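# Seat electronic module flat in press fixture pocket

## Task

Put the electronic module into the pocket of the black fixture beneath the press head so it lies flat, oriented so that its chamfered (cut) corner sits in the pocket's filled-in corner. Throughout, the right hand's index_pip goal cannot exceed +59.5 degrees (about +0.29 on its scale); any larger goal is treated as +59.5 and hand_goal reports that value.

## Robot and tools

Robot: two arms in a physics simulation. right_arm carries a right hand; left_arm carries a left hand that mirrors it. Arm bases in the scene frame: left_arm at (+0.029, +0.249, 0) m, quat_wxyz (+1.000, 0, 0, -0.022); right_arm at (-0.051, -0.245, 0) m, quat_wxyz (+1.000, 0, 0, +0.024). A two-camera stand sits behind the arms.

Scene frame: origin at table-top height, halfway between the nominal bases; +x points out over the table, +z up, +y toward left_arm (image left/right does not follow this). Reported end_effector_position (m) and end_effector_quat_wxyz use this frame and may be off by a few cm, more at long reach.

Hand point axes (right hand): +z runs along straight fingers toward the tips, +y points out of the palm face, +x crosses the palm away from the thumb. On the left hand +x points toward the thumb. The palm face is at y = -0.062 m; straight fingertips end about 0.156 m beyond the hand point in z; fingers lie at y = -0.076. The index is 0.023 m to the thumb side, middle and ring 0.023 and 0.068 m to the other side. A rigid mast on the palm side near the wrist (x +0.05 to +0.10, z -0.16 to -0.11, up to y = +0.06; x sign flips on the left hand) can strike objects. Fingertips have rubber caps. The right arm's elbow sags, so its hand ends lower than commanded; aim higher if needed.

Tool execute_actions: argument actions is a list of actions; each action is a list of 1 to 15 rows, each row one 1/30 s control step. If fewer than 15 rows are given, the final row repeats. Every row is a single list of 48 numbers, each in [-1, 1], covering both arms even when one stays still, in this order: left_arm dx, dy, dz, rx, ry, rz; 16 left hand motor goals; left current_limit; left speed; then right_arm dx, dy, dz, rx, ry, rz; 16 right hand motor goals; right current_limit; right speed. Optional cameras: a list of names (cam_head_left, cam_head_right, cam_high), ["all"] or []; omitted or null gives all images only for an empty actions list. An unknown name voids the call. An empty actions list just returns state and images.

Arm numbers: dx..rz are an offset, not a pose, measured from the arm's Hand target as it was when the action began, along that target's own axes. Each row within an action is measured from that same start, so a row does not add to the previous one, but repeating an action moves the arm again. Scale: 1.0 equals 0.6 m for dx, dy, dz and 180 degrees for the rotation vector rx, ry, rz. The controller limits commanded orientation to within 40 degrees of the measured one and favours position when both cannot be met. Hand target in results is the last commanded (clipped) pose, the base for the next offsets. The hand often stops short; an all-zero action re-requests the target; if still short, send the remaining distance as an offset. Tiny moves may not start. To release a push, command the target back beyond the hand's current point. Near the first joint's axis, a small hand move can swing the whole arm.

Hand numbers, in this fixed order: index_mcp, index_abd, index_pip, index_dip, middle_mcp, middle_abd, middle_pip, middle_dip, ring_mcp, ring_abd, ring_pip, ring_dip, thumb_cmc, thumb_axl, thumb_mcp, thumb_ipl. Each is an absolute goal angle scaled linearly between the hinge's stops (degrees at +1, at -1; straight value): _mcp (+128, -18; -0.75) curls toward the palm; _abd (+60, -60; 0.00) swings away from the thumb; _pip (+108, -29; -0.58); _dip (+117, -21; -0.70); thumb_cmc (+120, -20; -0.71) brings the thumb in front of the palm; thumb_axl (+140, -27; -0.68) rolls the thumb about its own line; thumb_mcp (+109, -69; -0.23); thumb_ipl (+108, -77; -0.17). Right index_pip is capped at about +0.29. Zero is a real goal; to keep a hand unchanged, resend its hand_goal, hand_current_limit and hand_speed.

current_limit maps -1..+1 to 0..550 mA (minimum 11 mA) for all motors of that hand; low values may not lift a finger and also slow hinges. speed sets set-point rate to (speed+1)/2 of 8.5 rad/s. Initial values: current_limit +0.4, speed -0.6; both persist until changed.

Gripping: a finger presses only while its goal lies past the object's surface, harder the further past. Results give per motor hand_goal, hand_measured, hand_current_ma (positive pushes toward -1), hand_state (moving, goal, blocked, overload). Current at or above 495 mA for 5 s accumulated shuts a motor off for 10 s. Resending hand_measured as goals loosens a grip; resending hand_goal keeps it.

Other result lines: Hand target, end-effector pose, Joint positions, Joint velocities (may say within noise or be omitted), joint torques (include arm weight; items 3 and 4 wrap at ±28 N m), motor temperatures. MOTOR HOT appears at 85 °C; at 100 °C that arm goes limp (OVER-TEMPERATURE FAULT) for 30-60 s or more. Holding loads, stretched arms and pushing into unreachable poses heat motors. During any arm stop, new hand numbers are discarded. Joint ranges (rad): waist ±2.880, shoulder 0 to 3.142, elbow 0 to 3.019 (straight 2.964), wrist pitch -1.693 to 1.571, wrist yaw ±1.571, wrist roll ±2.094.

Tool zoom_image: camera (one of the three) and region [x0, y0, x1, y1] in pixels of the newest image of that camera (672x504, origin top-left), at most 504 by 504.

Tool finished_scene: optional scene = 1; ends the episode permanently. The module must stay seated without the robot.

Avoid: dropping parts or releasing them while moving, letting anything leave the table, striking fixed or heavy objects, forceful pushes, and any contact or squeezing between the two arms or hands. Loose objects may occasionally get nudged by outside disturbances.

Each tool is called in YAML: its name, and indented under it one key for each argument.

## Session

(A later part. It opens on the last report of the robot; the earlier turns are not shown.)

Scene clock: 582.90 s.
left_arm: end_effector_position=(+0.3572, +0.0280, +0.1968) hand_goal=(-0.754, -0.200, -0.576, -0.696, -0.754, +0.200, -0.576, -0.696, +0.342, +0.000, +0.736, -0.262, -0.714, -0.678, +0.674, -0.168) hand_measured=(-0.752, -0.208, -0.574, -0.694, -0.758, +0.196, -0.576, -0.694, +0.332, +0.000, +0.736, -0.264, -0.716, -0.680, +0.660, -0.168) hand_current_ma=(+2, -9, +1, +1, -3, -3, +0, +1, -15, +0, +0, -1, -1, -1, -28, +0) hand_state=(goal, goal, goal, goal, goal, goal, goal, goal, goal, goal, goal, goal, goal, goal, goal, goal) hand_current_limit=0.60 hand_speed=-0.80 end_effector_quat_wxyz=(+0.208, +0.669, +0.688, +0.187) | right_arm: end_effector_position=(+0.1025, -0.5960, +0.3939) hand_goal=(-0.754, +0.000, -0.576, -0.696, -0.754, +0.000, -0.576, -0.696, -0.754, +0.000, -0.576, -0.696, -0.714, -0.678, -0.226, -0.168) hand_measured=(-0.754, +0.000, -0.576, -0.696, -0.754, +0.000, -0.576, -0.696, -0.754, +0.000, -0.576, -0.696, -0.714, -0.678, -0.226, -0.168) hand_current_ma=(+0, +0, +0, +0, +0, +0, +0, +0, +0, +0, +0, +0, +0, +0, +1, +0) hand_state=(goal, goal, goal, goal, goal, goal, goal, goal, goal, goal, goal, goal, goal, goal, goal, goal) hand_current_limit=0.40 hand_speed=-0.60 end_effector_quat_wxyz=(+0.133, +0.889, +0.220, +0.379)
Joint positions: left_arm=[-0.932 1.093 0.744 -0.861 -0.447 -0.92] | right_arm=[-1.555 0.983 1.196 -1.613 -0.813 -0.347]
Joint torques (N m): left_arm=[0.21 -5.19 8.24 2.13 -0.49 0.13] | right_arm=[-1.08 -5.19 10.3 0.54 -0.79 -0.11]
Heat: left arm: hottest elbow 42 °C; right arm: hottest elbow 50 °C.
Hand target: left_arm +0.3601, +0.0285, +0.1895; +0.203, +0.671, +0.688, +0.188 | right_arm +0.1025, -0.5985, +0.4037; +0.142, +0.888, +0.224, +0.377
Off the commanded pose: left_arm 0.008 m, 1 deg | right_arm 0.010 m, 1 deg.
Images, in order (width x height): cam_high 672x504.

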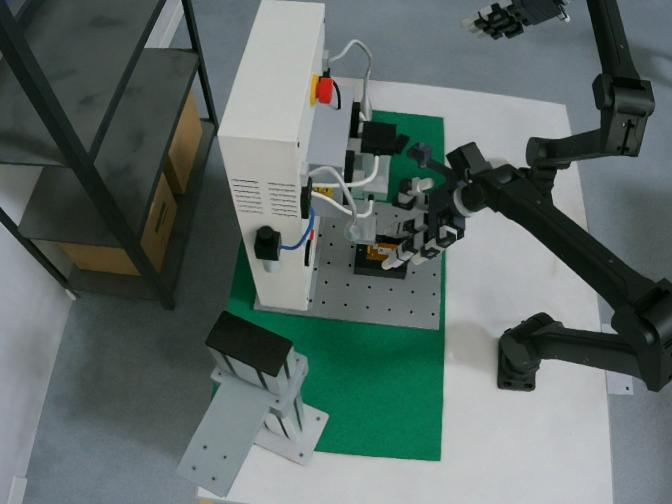

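execute_actions:
  actions:
    - [[0,0,0,0,0,0,-0.754,-0.05,-0.576,-0.696,-0.754,0.1,-0.576,-0.696,0.342,0,0.737,-0.261,-0.714,-0.678,0.674,-0.168,0.2,-0.85,0,0,0,0,0,0,-0.754,0,-0.576,-0.696,-0.754,0,-0.576,-0.696,-0.754,0,-0.576,-0.696,-0.714,-0.678,-0.226,-0.168,0.4,-0.6]]
  cameras: ["cam_high"]

zoom_image:
  camera: "cam_high"
  region: [360, 226, 410, 276]

Scene clock: 585.33 s.
left_arm: end_effector_position=(+0.3571, +0.0314, +0.1935) hand_goal=(-0.754, -0.050, -0.576, -0.696, -0.754, +0.100, -0.576, -0.696, +0.342, +0.000, +0.736, -0.262, -0.714, -0.678, +0.674, -0.168) hand_measured=(-0.754, -0.094, -0.574, -0.694, -0.756, +0.102, -0.576, -0.694, +0.332, +0.000, +0.736, -0.264, -0.716, -0.680, +0.660, -0.168) hand_current_ma=(+0, -80, +1, +1, -2, +1, +0, +1, -15, +0, +0, -1, -1, -1, -28, +0) hand_state=(goal, blocked, goal, goal, goal, goal, goal, goal, goal, goal, goal, goal, goal, goal, goal, goal) hand_current_limit=0.20 hand_speed=-0.85 end_effector_quat_wxyz=(+0.205, +0.669, +0.690, +0.189) | right_arm: end_effector_position=(+0.1025, -0.5960, +0.3939) hand_goal=(-0.754, +0.000, -0.576, -0.696, -0.754, +0.000, -0.576, -0.696, -0.754, +0.000, -0.576, -0.696, -0.714, -0.678, -0.226, -0.168) hand_measured=(-0.754, +0.000, -0.576, -0.696, -0.754, +0.000, -0.576, -0.696, -0.754, +0.000, -0.576, -0.696, -0.714, -0.678, -0.226, -0.168) hand_current_ma=(+0, +0, +0, +0, +0, +0, +0, +0, +0, +0, +0, +0, +0, +0, +1, +0) hand_state=(goal, goal, goal, goal, goal, goal, goal, goal, goal, goal, goal, goal, goal, goal, goal, goal) hand_current_limit=0.40 hand_speed=-0.60 end_effector_quat_wxyz=(+0.133, +0.889, +0.220, +0.379)
Joint positions: left_arm=[-0.928 1.093 0.737 -0.861 -0.448 -0.92] | right_arm=[-1.555 0.983 1.196 -1.613 -0.813 -0.347]
Joint torques (N m): left_arm=[-0.21 -5.13 8.81 2.14 -0.46 0.13] | right_arm=[-0.56 -5.48 10.11 0.76 -0.74 -0.12]
Heat: left arm: hottest elbow 42 °C; right arm: hottest elbow 50 °C.
Hand target: left_arm +0.3602, +0.0286, +0.1895; +0.203, +0.670, +0.688, +0.188 | right_arm +0.1025, -0.5985, +0.4037; +0.142, +0.888, +0.224, +0.377
Off the commanded pose: left_arm 0.006 m, 0 deg | right_arm 0.010 m, 1 deg.
Images, in order (width x height): cam_high 672x504.

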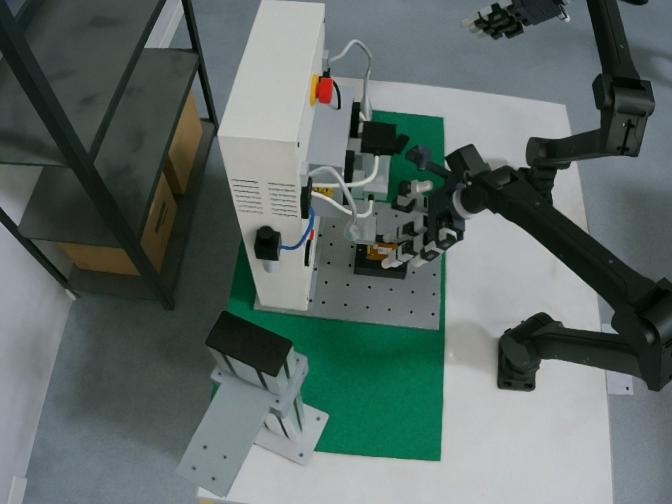

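Scaled by 10.080 from the camera's 672x504 image, which has a finer 960x720 frame.

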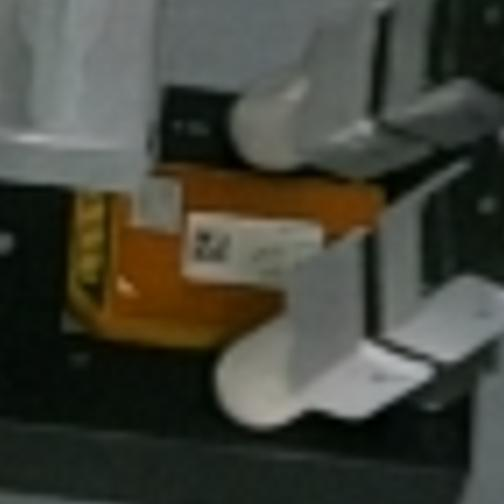

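execute_actions:
  actions:
    - [[0,0,0,0,0,0,-0.754,0.1,-0.576,-0.696,-0.754,0.11,-0.576,-0.696,0.342,0,0.737,-0.261,-0.714,-0.678,0.674,-0.168,0.2,-0.85,0,0,0,0,0,0,-0.754,0,-0.576,-0.696,-0.754,0,-0.576,-0.696,-0.754,0,-0.576,-0.696,-0.714,-0.678,-0.226,-0.168,0.4,-0.6]]
  cameras: ["cam_high"]

zoom_image:
  camera: "cam_high"
  region: [360, 226, 410, 276]

Scene clock: 587.30 s.
left_arm: end_effector_position=(+0.3574, +0.0331, +0.1933) hand_goal=(-0.754, +0.100, -0.576, -0.696, -0.754, +0.110, -0.576, -0.696, +0.342, +0.000, +0.736, -0.262, -0.714, -0.678, +0.674, -0.168) hand_measured=(-0.758, -0.058, -0.576, -0.694, -0.758, +0.114, -0.576, -0.694, +0.332, +0.000, +0.736, -0.264, -0.716, -0.680, +0.660, -0.168) hand_current_ma=(-3, -330, +0, +1, -3, +3, +0, +1, -15, +0, +0, -1, -1, -1, -28, +0) hand_state=(goal, blocked, goal, goal, goal, goal, goal, goal, goal, goal, goal, goal, goal, goal, goal, goal) hand_current_limit=0.20 hand_speed=-0.85 end_effector_quat_wxyz=(+0.204, +0.668, +0.690, +0.192) | right_arm: end_effector_position=(+0.1025, -0.5960, +0.3939) hand_goal=(-0.754, +0.000, -0.576, -0.696, -0.754, +0.000, -0.576, -0.696, -0.754, +0.000, -0.576, -0.696, -0.714, -0.678, -0.226, -0.168) hand_measured=(-0.754, +0.000, -0.576, -0.696, -0.754, +0.000, -0.576, -0.696, -0.754, +0.000, -0.576, -0.696, -0.714, -0.678, -0.226, -0.168) hand_current_ma=(+0, +0, +0, +0, +0, +0, +0, +0, +0, +0, +0, +0, +0, +0, +1, +0) hand_state=(goal, goal, goal, goal, goal, goal, goal, goal, goal, goal, goal, goal, goal, goal, goal, goal) hand_current_limit=0.40 hand_speed=-0.60 end_effector_quat_wxyz=(+0.133, +0.889, +0.220, +0.379)
Joint positions: left_arm=[-0.926 1.093 0.735 -0.861 -0.454 -0.92] | right_arm=[-1.555 0.983 1.196 -1.613 -0.813 -0.347]
Joint torques (N m): left_arm=[-0.32 -5.13 8.99 2.13 -0.24 0.13] | right_arm=[-0.85 -5.19 10.25 0.55 -0.81 -0.09]
Heat: left arm: hottest elbow 42 °C; right arm: hottest elbow 50 °C.
Hand target: left_arm +0.3602, +0.0286, +0.1894; +0.203, +0.670, +0.688, +0.188 | right_arm +0.1025, -0.5985, +0.4037; +0.142, +0.888, +0.224, +0.377
Off the commanded pose: left_arm 0.007 m, 1 deg | right_arm 0.010 m, 1 deg.
Images, in order (width x height): cam_high 672x504.

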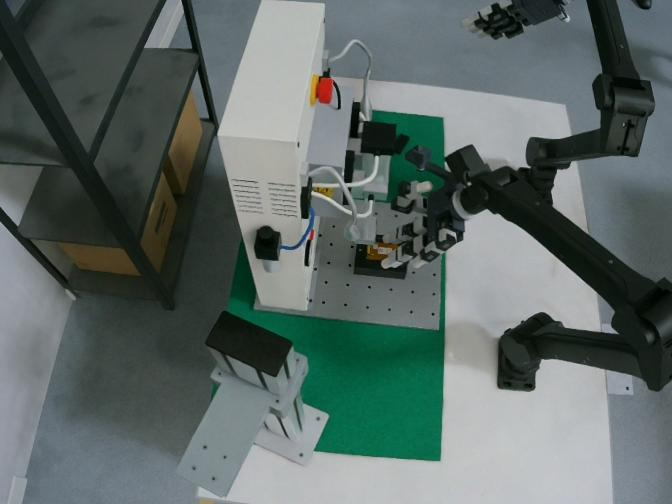

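Scaled by 10.080 from the camera's 672x504 image, which has a finer 960x720 frame.

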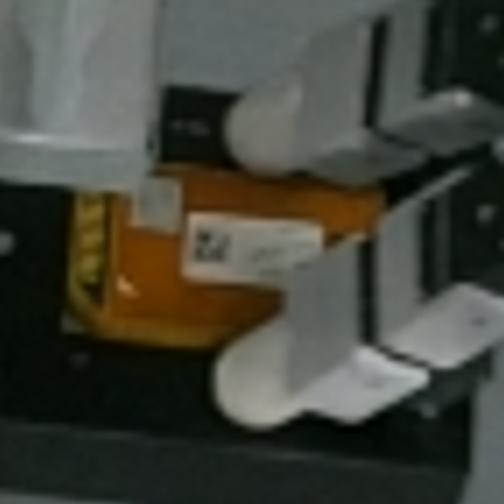

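execute_actions:
  actions:
    - [[0,0,0,0,0,0,-0.754,-0.2,-0.576,-0.696,-0.754,0.2,-0.576,-0.696,0.342,0,0.737,-0.261,-0.714,-0.678,0.674,-0.168,0.4,-0.9,0,0,0,0,0,0,-0.754,0,-0.576,-0.696,-0.754,0,-0.576,-0.696,-0.754,0,-0.576,-0.696,-0.714,-0.678,-0.226,-0.168,0.4,-0.6]]
    - [[-0.0058,0.0103,-0.009,0.0036,0.0023,0.0013,-0.754,-0.25,-0.576,-0.696,-0.754,0.2,-0.576,-0.696,0.342,0,0.737,-0.261,-0.714,-0.678,0.674,-0.168,0.4,-0.9,0,0,0,0,0,0,-0.754,0,-0.576,-0.696,-0.754,0,-0.576,-0.696,-0.754,0,-0.576,-0.696,-0.714,-0.678,-0.226,-0.168,0.4,-0.6],[-0.0144,0.0257,-0.0226,0.0089,0.0056,0.0032,-0.754,-0.25,-0.576,-0.696,-0.754,0.2,-0.576,-0.696,0.342,0,0.737,-0.261,-0.714,-0.678,0.674,-0.168,0.4,-0.9,0,0,0,0,0,0,-0.754,0,-0.576,-0.696,-0.754,0,-0.576,-0.696,-0.754,0,-0.576,-0.696,-0.714,-0.678,-0.226,-0.168,0.4,-0.6],[-0.0288,0.0515,-0.0453,0.0178,0.0113,0.0065,-0.754,-0.25,-0.576,-0.696,-0.754,0.2,-0.576,-0.696,0.342,0,0.737,-0.261,-0.714,-0.678,0.674,-0.168,0.4,-0.9,0,0,0,0,0,0,-0.754,0,-0.576,-0.696,-0.754,0,-0.576,-0.696,-0.754,0,-0.576,-0.696,-0.714,-0.678,-0.226,-0.168,0.4,-0.6]]
  cameras: ["cam_high"]

zoom_image:
  camera: "cam_high"
  region: [360, 226, 410, 276]

Scene clock: 591.73 s.
left_arm: end_effector_position=(+0.3593, +0.0249, +0.2077) hand_goal=(-0.754, -0.250, -0.576, -0.696, -0.754, +0.200, -0.576, -0.696, +0.342, +0.000, +0.736, -0.262, -0.714, -0.678, +0.674, -0.168) hand_measured=(-0.754, -0.246, -0.574, -0.694, -0.754, +0.196, -0.574, -0.694, +0.332, +0.000, +0.736, -0.264, -0.716, -0.680, +0.660, -0.168) hand_current_ma=(+0, +4, +1, +2, -1, -3, +1, +2, -15, +0, +0, -1, -1, -1, -28, +0) hand_state=(goal, goal, goal, goal, goal, goal, goal, goal, goal, goal, goal, goal, goal, goal, goal, goal) hand_current_limit=0.40 hand_speed=-0.90 end_effector_quat_wxyz=(+0.154, +0.685, +0.687, +0.186) | right_arm: end_effector_position=(+0.1025, -0.5960, +0.3939) hand_goal=(-0.754, +0.000, -0.576, -0.696, -0.754, +0.000, -0.576, -0.696, -0.754, +0.000, -0.576, -0.696, -0.714, -0.678, -0.226, -0.168) hand_measured=(-0.754, +0.000, -0.576, -0.696, -0.754, +0.000, -0.576, -0.696, -0.754, +0.000, -0.576, -0.696, -0.714, -0.678, -0.226, -0.168) hand_current_ma=(+0, +0, +0, +0, +0, +0, +0, +0, +0, +0, +0, +0, +0, +0, +1, +0) hand_state=(goal, goal, goal, goal, goal, goal, goal, goal, goal, goal, goal, goal, goal, goal, goal, goal) hand_current_limit=0.40 hand_speed=-0.60 end_effector_quat_wxyz=(+0.133, +0.889, +0.220, +0.379)
Joint positions: left_arm=[-0.923 1.137 0.843 -1.024 -0.422 -0.915] | right_arm=[-1.555 0.983 1.196 -1.613 -0.813 -0.347]
Joint torques (N m): left_arm=[0.32 -6.01 13.67 0.9 -0.49 0.11] | right_arm=[-1.49 -5.19 10.14 0.79 -0.76 -0.13]
Heat: left arm: hottest elbow 42 °C; right arm: hottest elbow 50 °C.
Hand target: left_arm +0.3722, +0.0125, +0.2294; +0.170, +0.679, +0.690, +0.183 | right_arm +0.1025, -0.5985, +0.4037; +0.142, +0.888, +0.224, +0.377
Off the commanded pose: left_arm 0.028 m, 2 deg | right_arm 0.010 m, 1 deg.
Images, in order (width x height): cam_high 672x504.

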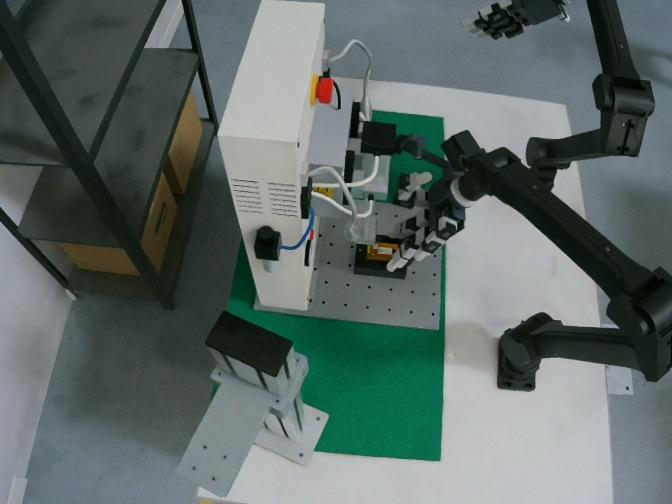

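Scaled by 10.080 from the camera's 672x504 image, which has a finer 960x720 frame.

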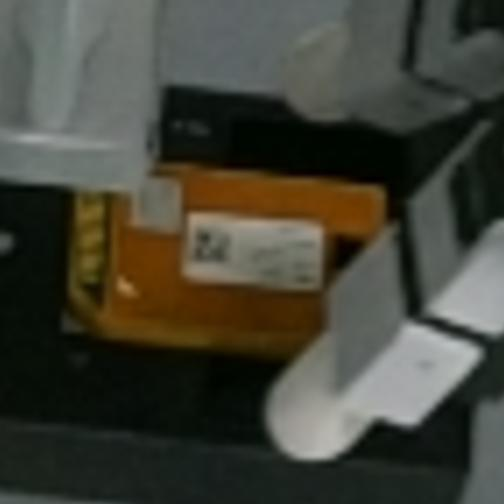

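execute_actions:
  actions:
    - [[0.0012,-0.009,-0.052,0,0,0,-0.754,-0.25,-0.576,-0.696,-0.754,0.18,-0.576,-0.696,0.342,0,0.737,-0.261,-0.714,-0.678,0.674,-0.168,0.4,-0.9,0,0,0,0,0,0,-0.754,0,-0.576,-0.696,-0.754,0,-0.576,-0.696,-0.754,0,-0.576,-0.696,-0.714,-0.678,-0.226,-0.168,0.4,-0.6],[0.0024,-0.018,-0.105,0,0,0,-0.754,-0.25,-0.576,-0.696,-0.754,0.18,-0.576,-0.696,0.342,0,0.737,-0.261,-0.714,-0.678,0.674,-0.168,0.4,-0.9,0,0,0,0,0,0,-0.754,0,-0.576,-0.696,-0.754,0,-0.576,-0.696,-0.754,0,-0.576,-0.696,-0.714,-0.678,-0.226,-0.168,0.4,-0.6]]
    - [[0.07,-0.03,-0.035,0,0,0,-0.754,0,-0.576,-0.696,-0.754,0,-0.576,-0.696,0.342,0,0.737,-0.261,-0.714,-0.678,0.674,-0.168,0.4,-0.8,0,0,0,0,0,0,-0.754,0,-0.576,-0.696,-0.754,0,-0.576,-0.696,-0.754,0,-0.576,-0.696,-0.714,-0.678,-0.226,-0.168,0.4,-0.6],[0.2,-0.09,-0.08,0,0,0,-0.754,0,-0.576,-0.696,-0.754,0,-0.576,-0.696,0.342,0,0.737,-0.261,-0.714,-0.678,0.674,-0.168,0.4,-0.8,0,0,0,0,0,0,-0.754,0,-0.576,-0.696,-0.754,0,-0.576,-0.696,-0.754,0,-0.576,-0.696,-0.714,-0.678,-0.226,-0.168,0.4,-0.6]]
  cameras: ["all"]

zoom_image:
  camera: "cam_high"
  region: [360, 234, 404, 272]

zoom_image:
  camera: "cam_head_right"
  region: [282, 250, 326, 306]

Scene clock: 595.13 s.
left_arm: end_effector_position=(+0.2611, +0.1329, +0.2902) hand_goal=(-0.754, +0.000, -0.576, -0.696, -0.754, +0.000, -0.576, -0.696, +0.342, +0.000, +0.736, -0.262, -0.714, -0.678, +0.674, -0.168) hand_measured=(-0.756, -0.002, -0.574, -0.694, -0.756, +0.002, -0.574, -0.694, +0.332, +0.000, +0.736, -0.264, -0.716, -0.680, +0.660, -0.168) hand_current_ma=(-1, -2, +1, +2, -2, +1, +1, +2, -15, +0, +0, -1, -1, -1, -28, +0) hand_state=(goal, goal, goal, goal, goal, goal, goal, goal, goal, goal, goal, goal, goal, goal, goal, goal) hand_current_limit=0.40 hand_speed=-0.80 end_effector_quat_wxyz=(+0.166, +0.682, +0.688, +0.183) | right_arm: end_effector_position=(+0.1025, -0.5960, +0.3939) hand_goal=(-0.754, +0.000, -0.576, -0.696, -0.754, +0.000, -0.576, -0.696, -0.754, +0.000, -0.576, -0.696, -0.714, -0.678, -0.226, -0.168) hand_measured=(-0.754, +0.000, -0.576, -0.696, -0.754, +0.000, -0.576, -0.696, -0.754, +0.000, -0.576, -0.696, -0.714, -0.678, -0.226, -0.168) hand_current_ma=(+0, +0, +0, +0, +0, +0, +0, +0, +0, +0, +0, +0, +0, +0, +1, +0) hand_state=(goal, goal, goal, goal, goal, goal, goal, goal, goal, goal, goal, goal, goal, goal, goal, goal) hand_current_limit=0.40 hand_speed=-0.60 end_effector_quat_wxyz=(+0.133, +0.889, +0.220, +0.379)
Joint positions: left_arm=[-1.044 0.672 0.814 -1.49 -0.451 -1.045] | right_arm=[-1.555 0.983 1.196 -1.613 -0.813 -0.347]
Joint torques (N m): left_arm=[-1.49 -0.15 10.24 0.81 -0.76 -0.03] | right_arm=[-0.97 -6.07 10.11 0.75 -0.76 -0.1]
Heat: left arm: hottest elbow 43 °C; right arm: hottest elbow 50 °C.
Hand target: left_arm +0.2595, +0.1310, +0.2968; +0.170, +0.679, +0.690, +0.183 | right_arm +0.1025, -0.5985, +0.4037; +0.142, +0.888, +0.224, +0.377
Off the commanded pose: left_arm 0.007 m, 1 deg | right_arm 0.010 m, 1 deg.

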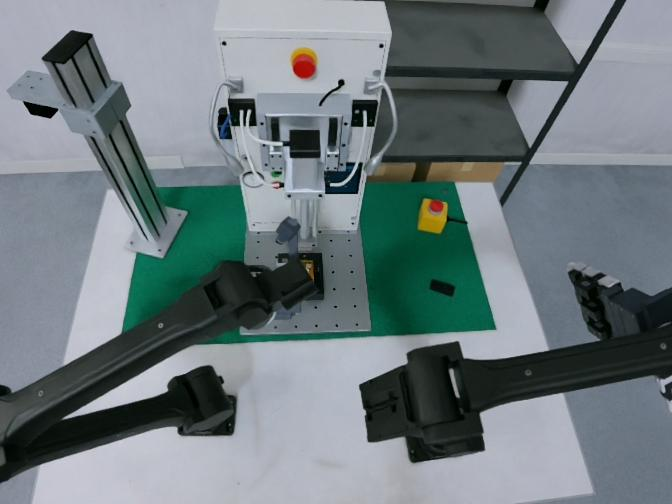

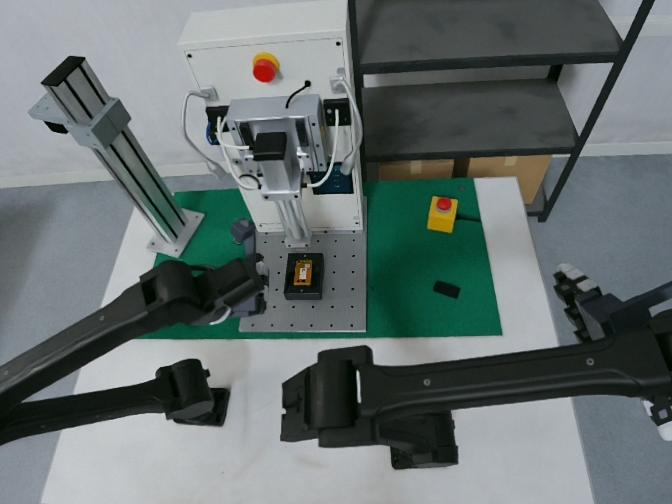

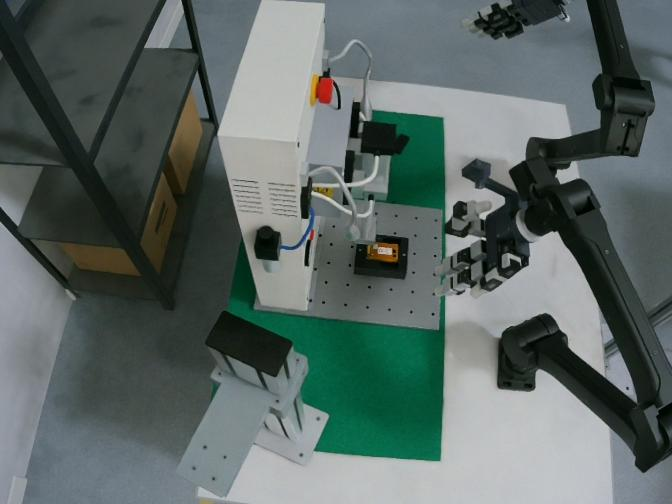

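Scaled by 11.455 from the camera's 672x504 image, which has a finer 960x720 frame.

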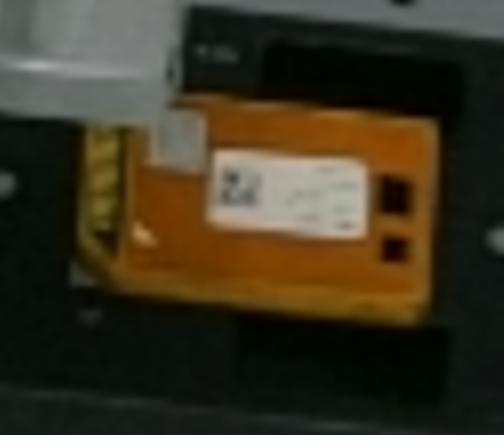

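Scaled by 9.000 from the camera's 672x504 image, which has a finer 960x720 frame.

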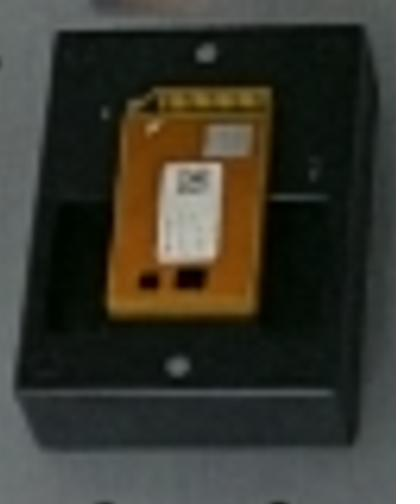

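finished_scene:

The scene is finished: the task was done.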